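# Shift the green pen from the blue plate to the white plate

## Task

Take the green pen off the blue plate and set it down on the white plate, then finish with neither gripper (nor its wrist-camera cable) in contact with the pen.

## Robot and tools

ROBOT. Two arms, left_arm and right_arm, each ending in a two-finger parallel gripper carrying a wrist camera. Calibrated bases in the scene frame: left_arm at (-0.015, +0.340, 0) m, quat_wxyz (+1.000, 0, 0, -0.004); right_arm at (+0.046, -0.370, 0) m, quat_wxyz (+1.000, 0, 0, +0.015). A two-camera stand is fixed to the floor behind the arms. Cameras: cam_head_left, cam_head_right, cam_left_wrist, cam_right_wrist, all 672x504.

FRAMES. Scene frame: origin at table-top height, halfway between the nominal bases; +z up, +x out over the table, left_arm on the +y side (arm names do not match image sides). Every hand pose, velocity, target and wrist-camera pose is given in that arm's own base frame. Table and head cameras use the scene frame. Printed hand pose and orientation may be off by a few cm, more at long reach. Gripper axes: fingers point along +z, and they open and close along y. end_effector_position sits between the pads, roughly 1 cm short of the fingertips.

ROW FORMAT (used by execute_actions and move). One row is 16 numbers covering both arms, even if one is idle: left x, y, z, qw, qx, qy, qz, opening, then the same eight for right. x, y, z are an absolute goal position in metres in that arm's base frame; qw..qz an absolute goal orientation (w first) in the same frame. opening is absolute, from -1 (closed) to +1 (fully open, 0.093 m). To keep an orientation, repeat the same quaternion in every row rather than copying the drifted reported one. To park an arm, resend its last reported pose and its desired opening in every call. A 0 in an opening slot is a real command, not a blank.

execute_actions: actions is a list of actions; each action is a table of up to 15 rows, one per 1/30 s control step (an action lasts 0.5 s); a short table repeats its last row. An action is rejected for both arms if any target lies over 0.6 m from that gripper's current position along any gripper axis; a malformed action, or a first action failing this check, rejects the whole call. cameras: list of names, ["all"], or []; default is all images only for an empty actions list. An empty list also returns the full state and scene number.

move: target is one row or a list of up to 15 rows (absolute poses, as above); each gripper follows a straight line from its Hand target, turning the short way. speed: m/s per path, 0.002 to 2.9, default 0.25 (rotation up to twice that in rad/s); one value or one per target. blend: metres of corner rounding between list targets; 0 means stop at each. opening_speed: rate of finger command change per second on the -1..+1 scale, at least 0.2. grip_force: newtons per pad, 10 to 50 (full, the starting value), one value or one per arm; it persists, and lower values close slowly. blocking=false returns after about 0.5 s while motion continues; a new move replaces a running one. A move lasts at most 10 s and does not avoid obstacles or the other arm; grippers lag and overshoot more when fast. Result adds a move: line: done, off_target, moving, held, fault, plus limits=paced (pose clipped) or limits=held (steps withheld). done means within 10 mm and 2 degrees at rest; neither done nor off_target tells you about contact.

wait: seconds 0 to 10, arms hold their last command; returns early if a running move finishes. stop: brakes a running move. zoom_image: camera plus region [x0, y0, x1, y1] in pixels from the top-left, at most 504 wide and 504 tall, from that camera's newest image. finished_scene: scene is the current scene's integer number; irreversible, and the pen must stay in place without the robot.

CONTROL NOTES. Each step the commanded orientation is limited to 40 degrees from the measured one, and position takes priority, so one action can fall short; read Hand target and send the remainder. Tool commands shows current finger commands. Friction and gravity can leave the hand low, short or tilted; tiny moves may not happen or go sideways. Check position and tilt after each move. Avoid paths passing near an arm's own base (it can flip the shoulder); go around it.

RESULT LINES. end_effector_position and end_effector_quat_wxyz (base frame), Hand target, Tool commands, grip_measured (motor position, +1 open, -1 closed), Joint positions (last entry is finger gap in metres, bottoming at zero), Joint velocities (may be omitted when only noise), Joint torques (include arm weight; joints 1-3 wrap at ±28 N m), motor temperatures. Joint ranges (rad): waist -2.618 to 3.054, shoulder 0.000 to 3.142, elbow 0.000 to 3.142 (straight 2.901), wrist pitch -1.571 to 1.571, wrist yaw -1.571 to 1.571, wrist roll -2.094 to 2.094.

GRIPPING. Pads meet near grip_measured -0.94; an object of width w mm holds them apart at about -0.94 + 0.0208*w. Readings may sit up to 0.02 high. For a firm hold on a rigid item, command at least 0.24 below its width reading; round or small items like a pen may need lower. Sending a value far below in one jump spikes the squeeze briefly. Keep sending the closing value to hold; to release, send well above the width reading. Grip force is about 50-65 N per pad.

AVOID. Dropping the pen or releasing it while it moves; anything leaving the table; fast impacts with the table, plates or stand; arm-to-arm contact, including one gripper closing on the other's fingers; loading the wrist-camera cables (their contact counts as touching). Objects may get brief random nudges. Motor heat rises when holding loads, reaching far or pushing against unreachable goals: MOTOR HOT appears at 75 °C, at 90 °C an OVER-TEMPERATURE FAULT folds and disables that arm, at 100 °C it collapses.

Each tool is called after "Request:" as name(argument=value, ...) on one line, values as JSON.

## Session

Request:
execute_actions(actions=[])

Scene clock: 0.00 s.
left_arm: end_effector_position=(+0.3778, +0.0433, +0.0662) grip_measured=+1.000 end_effector_quat_wxyz=(+0.538, -0.102, +0.832, +0.092) | right_arm: end_effector_position=(+0.3883, -0.0296, +0.0658) grip_measured=+1.000 end_effector_quat_wxyz=(+0.518, +0.069, +0.847, -0.101)
Joint positions: left_arm=[-0.004 1.596 0.356 0.807 -0.27 -0.075 0.093] | right_arm=[0.046 1.599 0.425 0.694 0.285 0.036 0.093]
Joint velocities: within noise
Joint torques (N m): no reading
Motor temperatures (°C): left_arm=[26 28 30 30 26 28 26] | right_arm=[27 30 26 26 26 27 27]
Heat: left arm: 30 °C; right arm: 30 °C.
Hand target: left_arm +0.3805, +0.0433, +0.0712; +0.544, -0.103, +0.828, +0.092 | right_arm +0.3904, -0.0295, +0.0699; +0.523, +0.070, +0.844, -0.100
Tool commands: left_gripper/opening=+1.0 right_gripper/opening=+1.0

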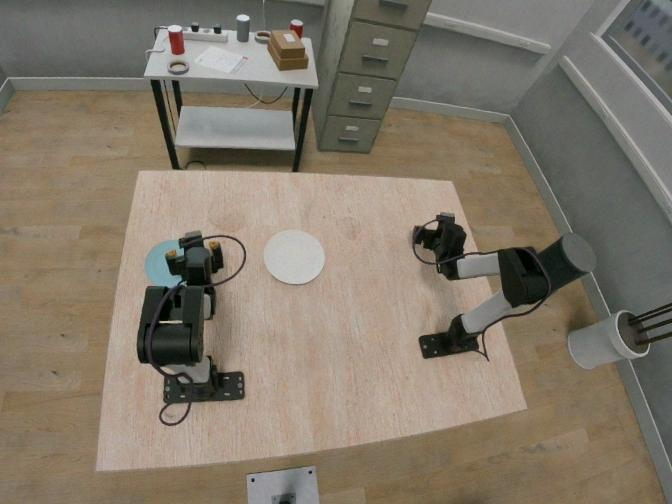

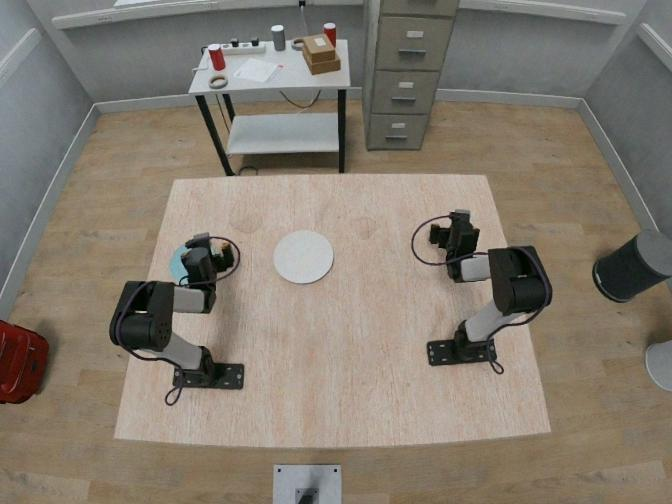

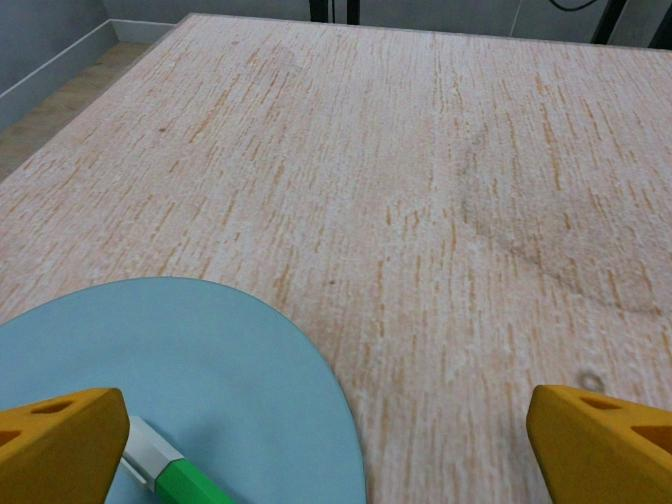

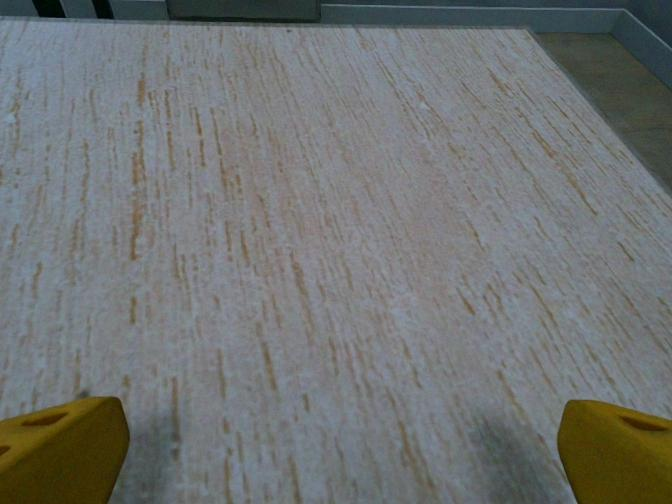

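Request:
move(target=[0.30,0.06,0.22,0.087,0,0.996,0,1,0.3904,-0.0295,0.0699,0.523,0.070,0.844,-0.1,1], cameras=["cam_head_left","cam_head_right","cam_left_wrist"])

Scene clock: 8.20 s.
left_arm: end_effector_position=(+0.2953, +0.0613, +0.2137) grip_measured=+1.000 end_effector_quat_wxyz=(+0.082, -0.010, +0.997, +0.008) | right_arm: end_effector_position=(+0.3883, -0.0296, +0.0658) grip_measured=+1.000 end_effector_quat_wxyz=(+0.518, +0.069, +0.847, -0.101)
Joint positions: left_arm=[0.214 1.576 1.639 -1.47 0.017 0.192 0.093] | right_arm=[0.046 1.599 0.425 0.694 0.285 0.036 0.093]
Joint torques (N m): left_arm=[0.7 -4.14 10.45 0.65 0.25 0.2] | right_arm=[0.24 -6.08 5.2 2.63 0.01 0.08]
Heat: left arm: 31 °C; right arm: 31 °C.
Hand target: left_arm +0.2986, +0.0615, +0.2212; +0.088, -0.006, +0.996, +0.002 | right_arm +0.3904, -0.0295, +0.0699; +0.523, +0.070, +0.844, -0.100
Off the commanded pose: left_arm 0.008 m, 2 deg | right_arm 0.005 m, 1 deg.
move: done
Images, in order (width x height): cam_head_left 672x504, cam_head_right 672x504, cam_left_wrist 672x504.

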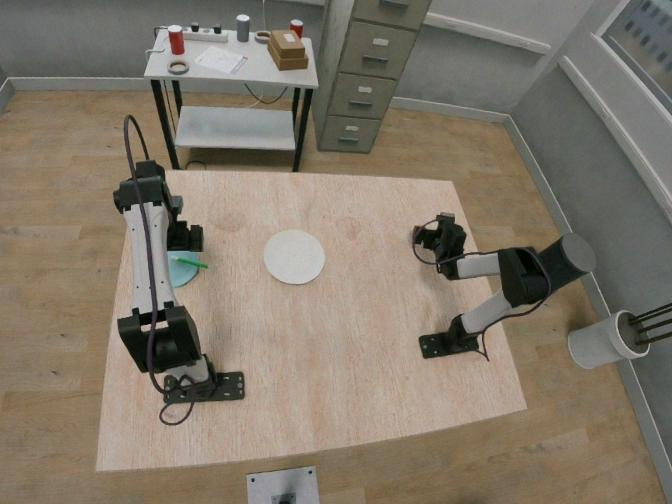

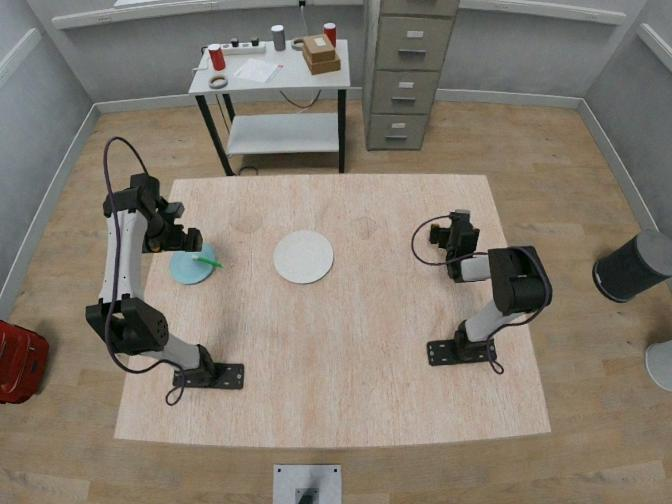

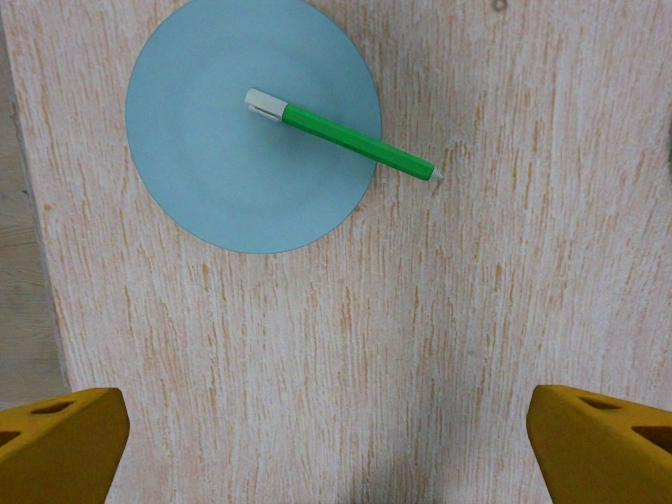

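Request:
move(target=[0.37,0.06,0.16,0.0,0,1,0,1,0.3904,-0.0295,0.0699,0.523,0.070,0.844,-0.1,1], cameras=["cam_head_left","cam_head_right","cam_left_wrist"])

Scene clock: 23.20 s.
left_arm: end_effector_position=(+0.3652, +0.0584, +0.1524) grip_measured=+1.000 end_effector_quat_wxyz=(-0.008, +0.009, +1.000, -0.010) | right_arm: end_effector_position=(+0.3883, -0.0296, +0.0658) grip_measured=+1.000 end_effector_quat_wxyz=(+0.518, +0.069, +0.847, -0.101)
Joint positions: left_arm=[0.166 1.981 1.897 -1.506 0.017 0.185 0.093] | right_arm=[0.046 1.599 0.425 0.694 0.285 0.036 0.093]
Joint torques (N m): left_arm=[-0.59 -7.62 10.06 0.31 -0.16 -0.13] | right_arm=[0.21 -6.04 5.23 2.63 0.01 0.08]
Motor temperatures (°C): left_arm=[26 29 32 31 26 28 26] | right_arm=[27 31 28 31 26 27 27]
Heat: left arm: 32 °C; right arm: 31 °C.
Hand target: left_arm +0.3700, +0.0597, +0.1601; +0.001, +0.005, +1.000, +0.000 | right_arm +0.3904, -0.0295, +0.0699; +0.523, +0.070, +0.844, -0.100
Off the commanded pose: left_arm 0.009 m, 2 deg | right_arm 0.005 m, 1 deg.
move: done
Images, in order (width x height): cam_head_left 672x504, cam_head_right 672x504, cam_left_wrist 672x504.

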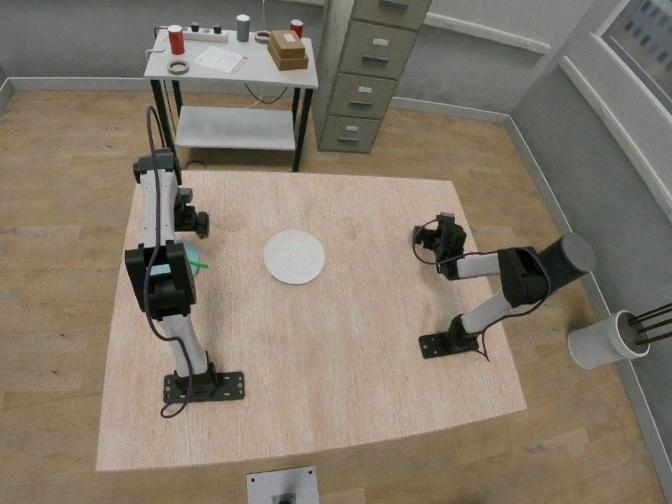

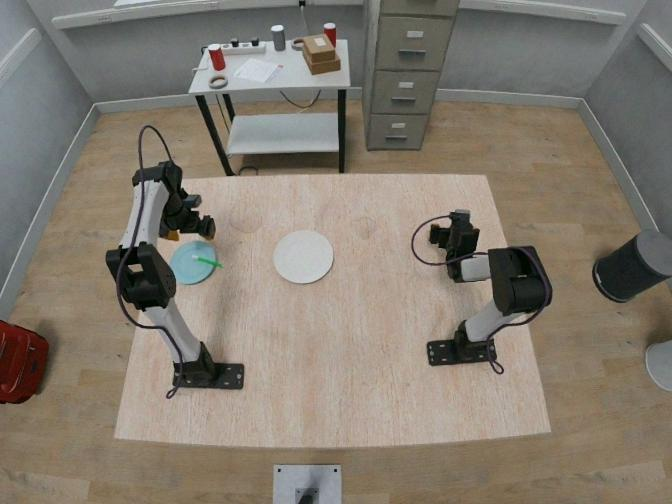

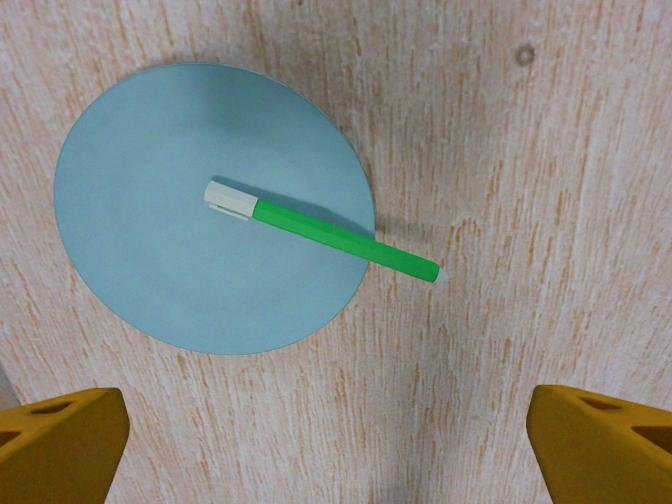

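Request:
move(target=[0.405,0.06,0.10,0.0,-0.559,0.829,0,0,0.3904,-0.0295,0.0699,0.523,0.070,0.844,-0.1,1], cameras=["cam_head_left","cam_head_right","cam_left_wrist"])

Scene clock: 41.93 s.
left_arm: end_effector_position=(+0.4027, +0.0581, +0.1087) grip_measured=+0.003 end_effector_quat_wxyz=(-0.002, -0.556, +0.831, -0.013) | right_arm: end_effector_position=(+0.3883, -0.0296, +0.0658) grip_measured=+1.000 end_effector_quat_wxyz=(+0.518, +0.069, +0.847, -0.101)
Joint positions: left_arm=[0.154 2.099 1.897 -1.362 0.026 -1.024 0.045] | right_arm=[0.046 1.599 0.425 0.694 0.285 0.036 0.093]
Joint torques (N m): left_arm=[-0.68 -7.64 6.11 0.65 -0.21 -0.16] | right_arm=[0.23 -6.06 5.23 2.62 0 0.09]
Heat: left arm: 34 °C; right arm: 33 °C.
Hand target: left_arm +0.4052, +0.0582, +0.1002; -0.002, -0.559, +0.829, -0.005 | right_arm +0.3904, -0.0295, +0.0699; +0.523, +0.070, +0.844, -0.100
Off the commanded pose: left_arm 0.009 m, 2 deg | right_arm 0.005 m, 1 deg.
move: done
Images, in order (width x height): cam_head_left 672x504, cam_head_right 672x504, cam_left_wrist 672x504.

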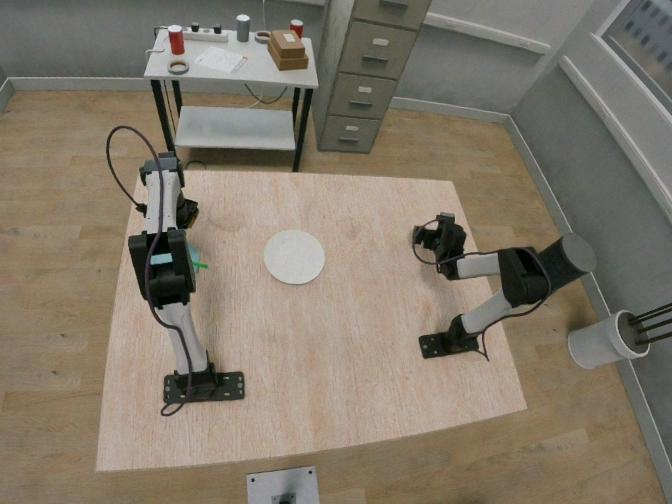

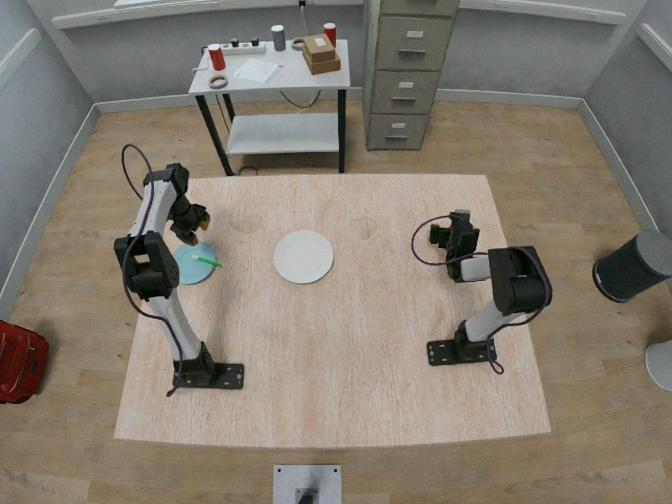

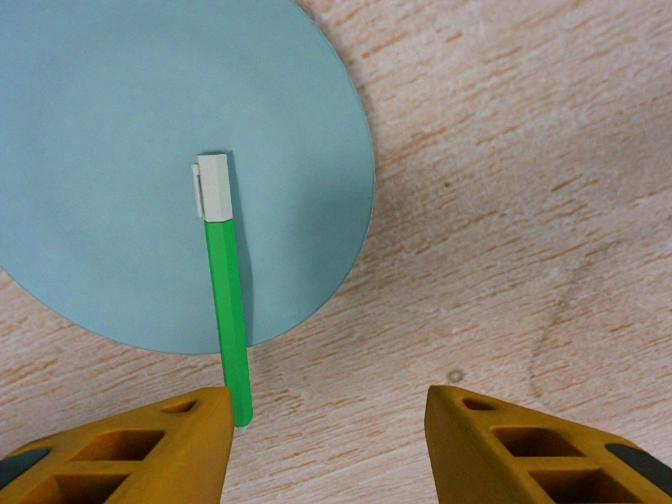

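Request:
move(target=[0.358,0.056,0.068,0.0,-0.598,0.801,0,0,0.3904,-0.0295,0.0699,0.523,0.070,0.844,-0.1,1], cameras=["cam_head_left","cam_left_wrist"])

Scene clock: 58.47 s.
left_arm: end_effector_position=(+0.3608, +0.0521, +0.0630) grip_measured=+0.003 end_effector_quat_wxyz=(-0.016, -0.591, +0.806, -0.004) | right_arm: end_effector_position=(+0.3883, -0.0296, +0.0658) grip_measured=+1.000 end_effector_quat_wxyz=(+0.518, +0.069, +0.847, -0.101)
Joint positions: left_arm=[0.154 1.974 1.529 -1.151 0.023 -1.112 0.045] | right_arm=[0.046 1.599 0.425 0.694 0.285 0.036 0.093]
Joint torques (N m): left_arm=[0.09 -10.44 4.22 0.56 -0.31 -0.15] | right_arm=[0.23 -6.06 5.22 2.63 0 0.09]
Motor temperatures (°C): left_arm=[26 36 33 30 26 28 26] | right_arm=[27 33 29 34 26 27 27]
Heat: left arm: 36 °C; right arm: 34 °C.
Hand target: left_arm +0.3580, +0.0561, +0.0678; -0.001, -0.598, +0.801, +0.000 | right_arm +0.3904, -0.0295, +0.0699; +0.523, +0.070, +0.844, -0.100
Off the commanded pose: left_arm 0.007 m, 2 deg | right_arm 0.005 m, 1 deg.
move: done
Images, in order (width x height): cam_head_left 672x504, cam_left_wrist 672x504.

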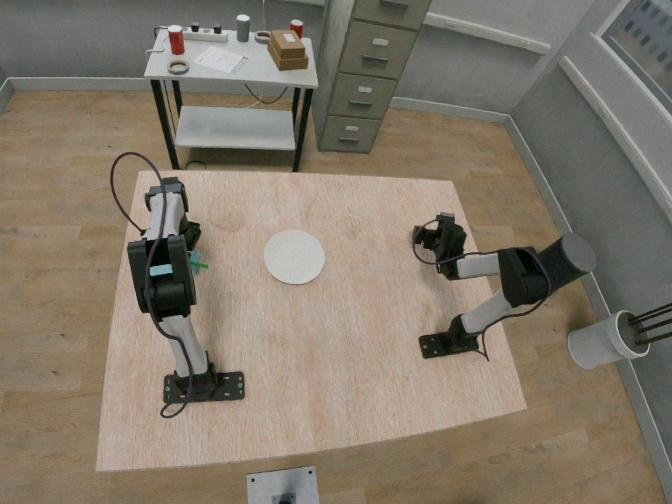

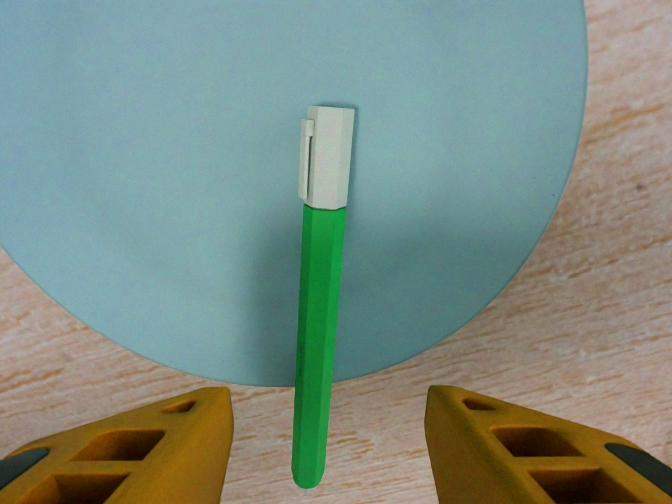

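Request:
move(target=[0.354,0.058,0.035,0.0,-0.577,0.817,0,0,0.3904,-0.0295,0.0699,0.523,0.070,0.844,-0.1,1], cameras=["cam_left_wrist"], speed=0.12)

Scene clock: 66.10 s.
left_arm: end_effector_position=(+0.3570, +0.0516, +0.0358) grip_measured=+0.003 end_effector_quat_wxyz=(-0.010, -0.579, +0.815, -0.008) | right_arm: end_effector_position=(+0.3883, -0.0296, +0.0658) grip_measured=+1.000 end_effector_quat_wxyz=(+0.518, +0.069, +0.847, -0.101)
Joint positions: left_arm=[0.154 1.973 1.418 -1.026 0.023 -1.081 0.045] | right_arm=[0.046 1.599 0.425 0.694 0.285 0.036 0.093]
Joint torques (N m): left_arm=[0.72 -8.92 4.4 0.61 -0.3 0.18] | right_arm=[0.21 -6.04 5.24 2.63 0.01 0.09]
Heat: left arm: 36 °C; right arm: 35 °C.
Hand target: left_arm +0.3540, +0.0579, +0.0351; -0.001, -0.577, +0.817, +0.000 | right_arm +0.3904, -0.0295, +0.0699; +0.523, +0.070, +0.844, -0.100
Off the commanded pose: left_arm 0.007 m, 1 deg | right_arm 0.005 m, 1 deg.
move: done
Images, in order (width x height): cam_left_wrist 672x504.

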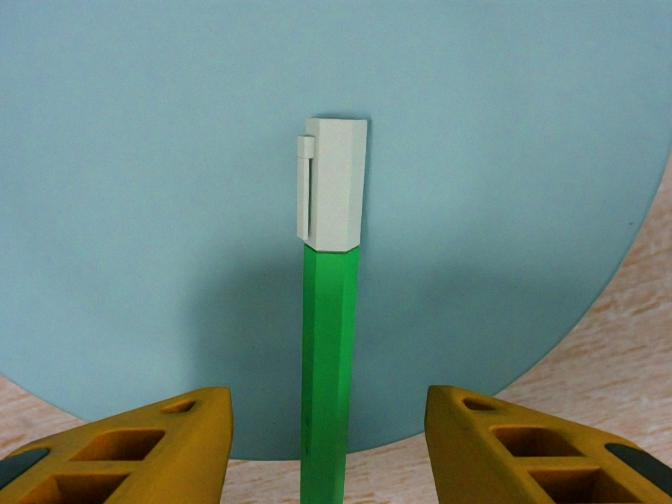

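Request:
move(target=[0.353,0.06,0.021,0.0,-0.577,0.817,0,0,0.3904,-0.0295,0.0699,0.523,0.070,0.844,-0.1,1], cameras=["cam_left_wrist"], speed=0.05)

Scene clock: 72.90 s.
left_arm: end_effector_position=(+0.3546, +0.0541, +0.0276) grip_measured=+0.003 end_effector_quat_wxyz=(-0.008, -0.580, +0.815, -0.009) | right_arm: end_effector_position=(+0.3883, -0.0296, +0.0658) grip_measured=+1.000 end_effector_quat_wxyz=(+0.518, +0.069, +0.847, -0.101)
Joint positions: left_arm=[0.162 1.973 1.383 -0.987 0.023 -1.075 0.045] | right_arm=[0.046 1.599 0.425 0.694 0.285 0.036 0.093]
Joint torques (N m): left_arm=[0.54 -7.71 4.16 0.75 -0.3 0.19] | right_arm=[0.21 -6.05 5.2 2.63 0.01 0.08]
Heat: left arm: 36 °C; right arm: 35 °C.
Hand target: left_arm +0.3527, +0.0599, +0.0212; -0.001, -0.577, +0.817, +0.000 | right_arm +0.3904, -0.0295, +0.0699; +0.523, +0.070, +0.844, -0.100
Off the commanded pose: left_arm 0.009 m, 1 deg | right_arm 0.005 m, 1 deg.
move: done
Images, in order (width x height): cam_left_wrist 672x504.

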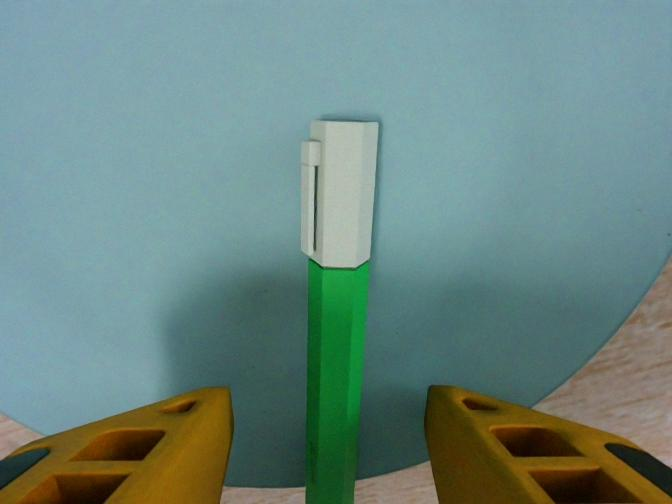

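Request:
move(target=[[0.353,0.06,0.013,0.0,-0.577,0.817,0,0,0.3904,-0.0295,0.0699,0.523,0.070,0.844,-0.1,1],[0.353,0.06,0.013,0.0,-0.577,0.817,0,-0.95,0.3904,-0.0295,0.0699,0.523,0.070,0.844,-0.1,1]], cameras=["cam_left_wrist"], speed=0.05, opening_speed=0.7, grip_force=[25,50])

Scene clock: 82.93 s.
left_arm: end_effector_position=(+0.3644, +0.0557, +0.0240) grip_measured=-0.789 end_effector_quat_wxyz=(+0.013, -0.579, +0.815, -0.019) | right_arm: end_effector_position=(+0.3883, -0.0296, +0.0658) grip_measured=+1.000 end_effector_quat_wxyz=(+0.518, +0.069, +0.847, -0.101)
Joint positions: left_arm=[0.162 1.973 1.367 -0.924 0.023 -1.075 0.007] | right_arm=[0.046 1.599 0.425 0.694 0.285 0.036 0.093]
Joint torques (N m): left_arm=[0.53 -6.94 4.04 0.53 -0.3 0.18] | right_arm=[0.23 -6.06 5.26 2.63 0 0.08]
Heat: left arm: 36 °C; right arm: 36 °C.
Hand target: left_arm +0.3531, +0.0598, +0.0133; +0.000, -0.577, +0.817, +0.000 | right_arm +0.3904, -0.0295, +0.0699; +0.523, +0.070, +0.844, -0.100
Off the commanded pose: left_arm 0.016 m, 3 deg | right_arm 0.005 m, 1 deg.
grip_force (N): 25, 50
move: off_target (left_arm); target 2's new opening was sent with left_arm's hand 0.013 m and 2 deg from that target
Images, in order (width x height): cam_left_wrist 672x504.

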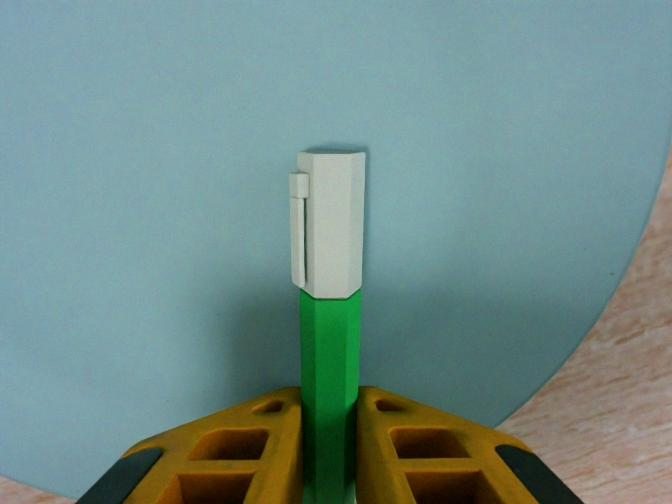

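Request:
move(target=[[0.36,0.058,0.12,0.0,-0.577,0.817,0,-0.95,0.3904,-0.0295,0.0699,0.523,0.070,0.844,-0.1,1],[0.375,-0.255,0.12,0.0,-0.238,0.971,0,-0.95,0.3904,-0.0295,0.0699,0.523,0.070,0.844,-0.1,1]], cameras=["cam_head_left","cam_head_right","cam_left_wrist"], speed=0.2, blend=0.03)

Scene clock: 95.20 s.
left_arm: end_effector_position=(+0.3686, -0.2552, +0.1179) grip_measured=-0.794 end_effector_quat_wxyz=(-0.006, -0.243, +0.970, -0.006) | right_arm: end_effector_position=(+0.3883, -0.0296, +0.0658) grip_measured=+1.000 end_effector_quat_wxyz=(+0.518, +0.069, +0.847, -0.101)
Joint positions: left_arm=[-0.599 2.331 2.313 -1.552 0.017 -1.09 0.007] | right_arm=[0.046 1.599 0.425 0.694 0.285 0.036 0.093]
Joint torques (N m): left_arm=[0.25 -8.85 10.04 0.3 -0.26 0.19] | right_arm=[0.25 -6.11 5.19 2.63 0 0.08]
Heat: left arm: 36 °C; right arm: 37 °C.
Hand target: left_arm +0.3743, -0.2537, +0.1199; +0.004, -0.238, +0.971, -0.002 | right_arm +0.3904, -0.0295, +0.0699; +0.523, +0.070, +0.844, -0.100
Off the commanded pose: left_arm 0.007 m, 1 deg | right_arm 0.005 m, 1 deg.
joint sent to its limit (left arm) — joint 4 (wrist pitch), lower limit. The joint targets still meet the commanded pose.
grip_force (N): 25, 50
move: done
Images, in order (width x height): cam_head_left 672x504, cam_head_right 672x504, cam_left_wrist 672x504.

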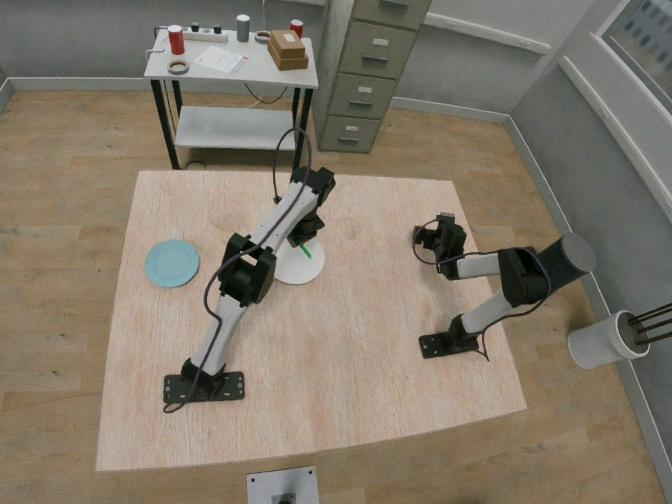

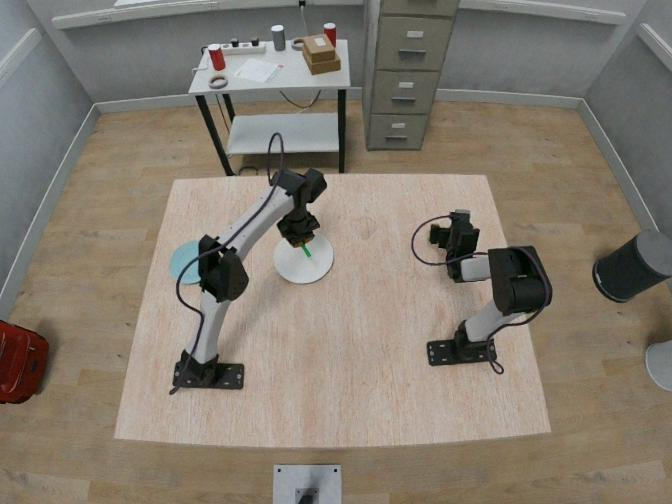

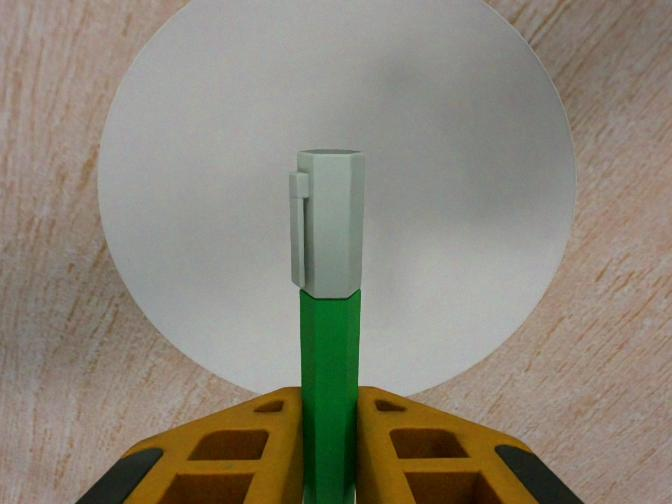

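Request:
move(target=[[0.404,-0.240,0.07,0.0,-0.238,0.971,0,-0.95,0.3904,-0.0295,0.0699,0.523,0.070,0.844,-0.1,1],[0.400,-0.240,0.025,0.0,-0.238,0.971,0,-0.95,0.3904,-0.0295,0.0699,0.523,0.070,0.844,-0.1,1]], cameras=["cam_head_left","cam_head_right","cam_left_wrist"], speed=[0.15,0.06], blend=0.01)

Scene clock: 107.57 s.
left_arm: end_effector_position=(+0.3973, -0.2399, +0.0340) grip_measured=-0.794 end_effector_quat_wxyz=(-0.008, -0.250, +0.968, -0.001) | right_arm: end_effector_position=(+0.3883, -0.0296, +0.0658) grip_measured=+1.000 end_effector_quat_wxyz=(+0.518, +0.069, +0.847, -0.101)
Joint positions: left_arm=[-0.538 2.401 2.1 -1.28 0.014 -1.043 0.007] | right_arm=[0.046 1.599 0.425 0.694 0.285 0.036 0.093]
Joint torques (N m): left_arm=[-0.2 -10.41 4.22 0.83 -0.2 0.16] | right_arm=[0.21 -6.06 5.23 2.63 0.01 0.08]
Heat: left arm: 37 °C; right arm: 37 °C.
Hand target: left_arm +0.3998, -0.2398, +0.0251; -0.001, -0.243, +0.970, +0.001 | right_arm +0.3904, -0.0295, +0.0699; +0.523, +0.070, +0.844, -0.100
Off the commanded pose: left_arm 0.009 m, 2 deg | right_arm 0.005 m, 1 deg.
grip_force (N): 25, 50
move: done
Images, in order (width x height): cam_head_left 672x504, cam_head_right 672x504, cam_left_wrist 672x504.

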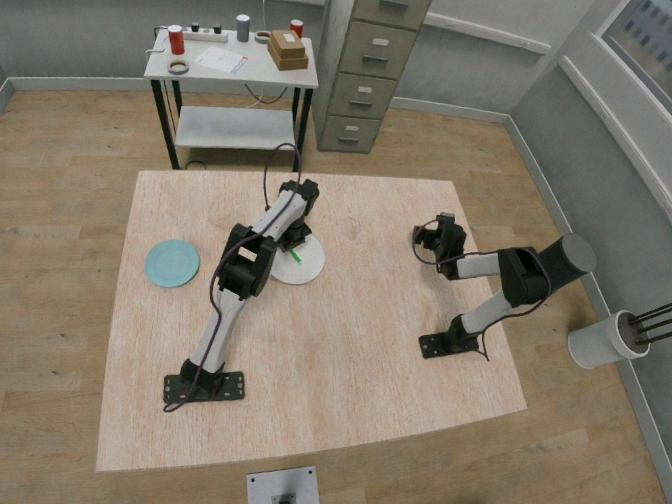

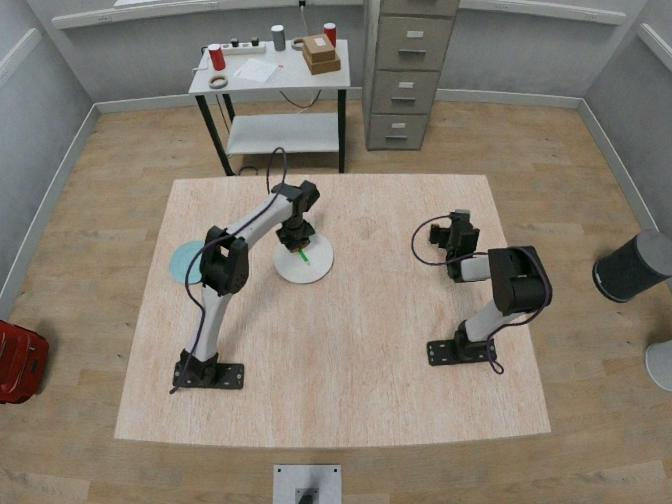

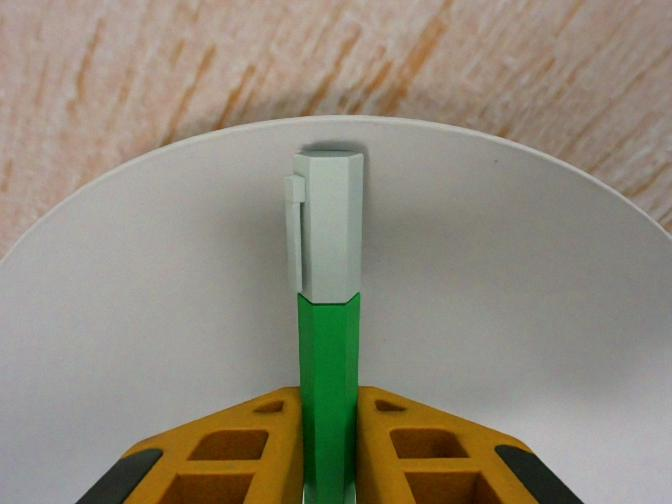

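Request:
move(target=[[0.396,-0.242,0.010,0.0,-0.238,0.971,0,-0.95,0.3904,-0.0295,0.0699,0.523,0.070,0.844,-0.1,1]], cameras=["cam_left_wrist"], speed=0.03)

Scene clock: 112.97 s.
left_arm: end_effector_position=(+0.3967, -0.2393, +0.0220) grip_measured=-0.794 end_effector_quat_wxyz=(-0.007, -0.250, +0.968, -0.002) | right_arm: end_effector_position=(+0.3883, -0.0296, +0.0658) grip_measured=+1.000 end_effector_quat_wxyz=(+0.518, +0.069, +0.847, -0.101)
Joint positions: left_arm=[-0.538 2.399 2.048 -1.228 0.012 -1.043 0.007] | right_arm=[0.046 1.599 0.425 0.694 0.285 0.036 0.093]
Joint torques (N m): left_arm=[-0.96 -10.4 3.15 0.94 -0.17 0.18] | right_arm=[0.23 -6.05 5.23 2.63 0.01 0.08]
Heat: left arm: 38 °C; right arm: 38 °C.
Hand target: left_arm +0.3955, -0.2418, +0.0102; -0.001, -0.238, +0.971, +0.001 | right_arm +0.3904, -0.0295, +0.0699; +0.523, +0.070, +0.844, -0.100
Off the commanded pose: left_arm 0.012 m, 2 deg | right_arm 0.005 m, 1 deg.
grip_force (N): 25, 50
move: off_target (left_arm)
Images, in order (width x height): cam_left_wrist 672x504.

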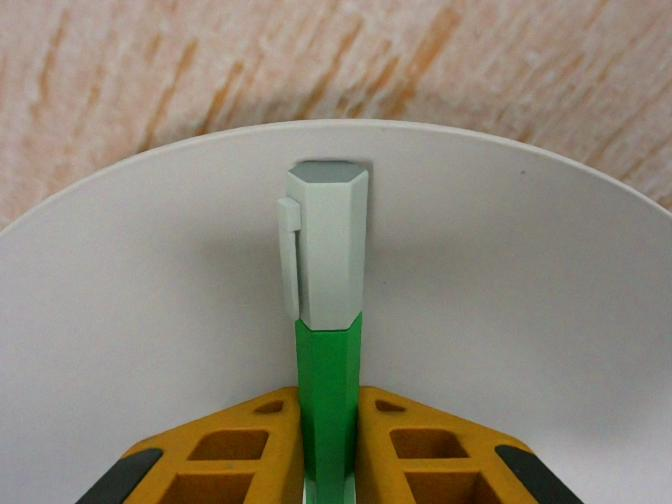

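Contact at the cap; lowered. Open gently, then lift.

Request:
move(target=[[0.396,-0.242,0.012,0.0,-0.238,0.971,0,-0.5,0.3904,-0.0295,0.0699,0.523,0.070,0.844,-0.1,1],[0.39,-0.240,0.14,0.0,-0.238,0.971,0,-0.3,0.3904,-0.0295,0.0699,0.523,0.070,0.844,-0.1,1]], cameras=["cam_head_right","cam_left_wrist"], speed=[0.05,0.15], opening_speed=0.4)

Scene clock: 121.53 s.
left_arm: end_effector_position=(+0.3887, -0.2367, +0.1130) grip_measured=-0.303 end_effector_quat_wxyz=(-0.002, -0.242, +0.970, -0.006) | right_arm: end_effector_position=(+0.3883, -0.0296, +0.0658) grip_measured=+1.000 end_effector_quat_wxyz=(+0.518, +0.069, +0.847, -0.101)
Joint positions: left_arm=[-0.543 2.363 2.35 -1.552 0.012 -1.032 0.031] | right_arm=[0.046 1.599 0.425 0.694 0.285 0.036 0.093]
Joint torques (N m): left_arm=[-0.85 -13.44 9.55 0.3 -0.17 0.13] | right_arm=[0.23 -6.06 5.24 2.63 0.02 0.09]
Motor temperatures (°C): left_arm=[26 41 34 30 26 28 26] | right_arm=[27 33 30 38 26 27 27]
Heat: left arm: 41 °C; right arm: 38 °C.
Hand target: left_arm +0.3893, -0.2396, +0.1390; +0.023, -0.234, +0.972, -0.023 | right_arm +0.3904, -0.0295, +0.0699; +0.523, +0.070, +0.844, -0.100
Off the commanded pose: left_arm 0.027 m, 1 deg | right_arm 0.005 m, 1 deg.
joint sent to its limit (left arm) — joint 4 (wrist pitch), lower limit. The joint targets are off in orientation, not in position.
grip_force (N): 25, 50
move: off_target (left_arm); target 2's new opening was sent with left_arm's hand 0.027 m and 1 deg from that target
Images, in order (width x height): cam_head_right 672x504, cam_left_wrist 672x504.

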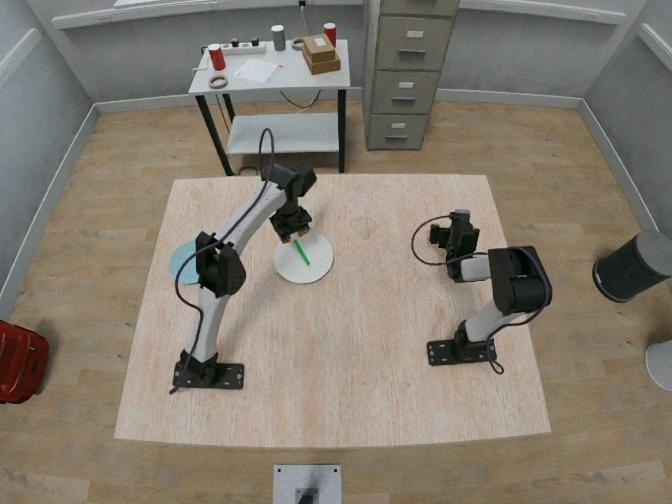

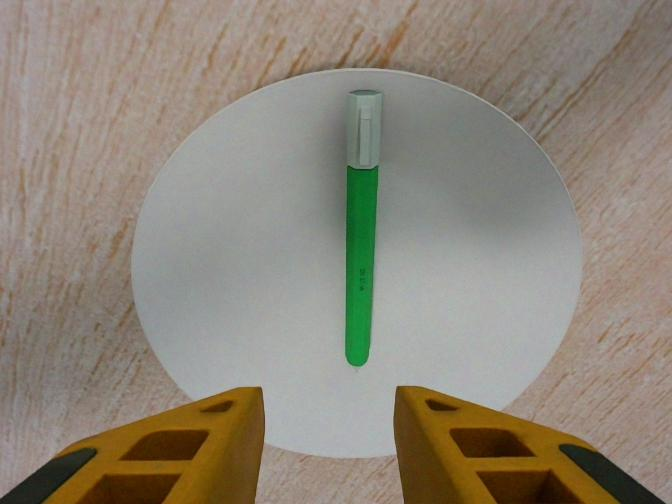

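Request:
finished_scene(scene=1)

The scene is finished: the task was done.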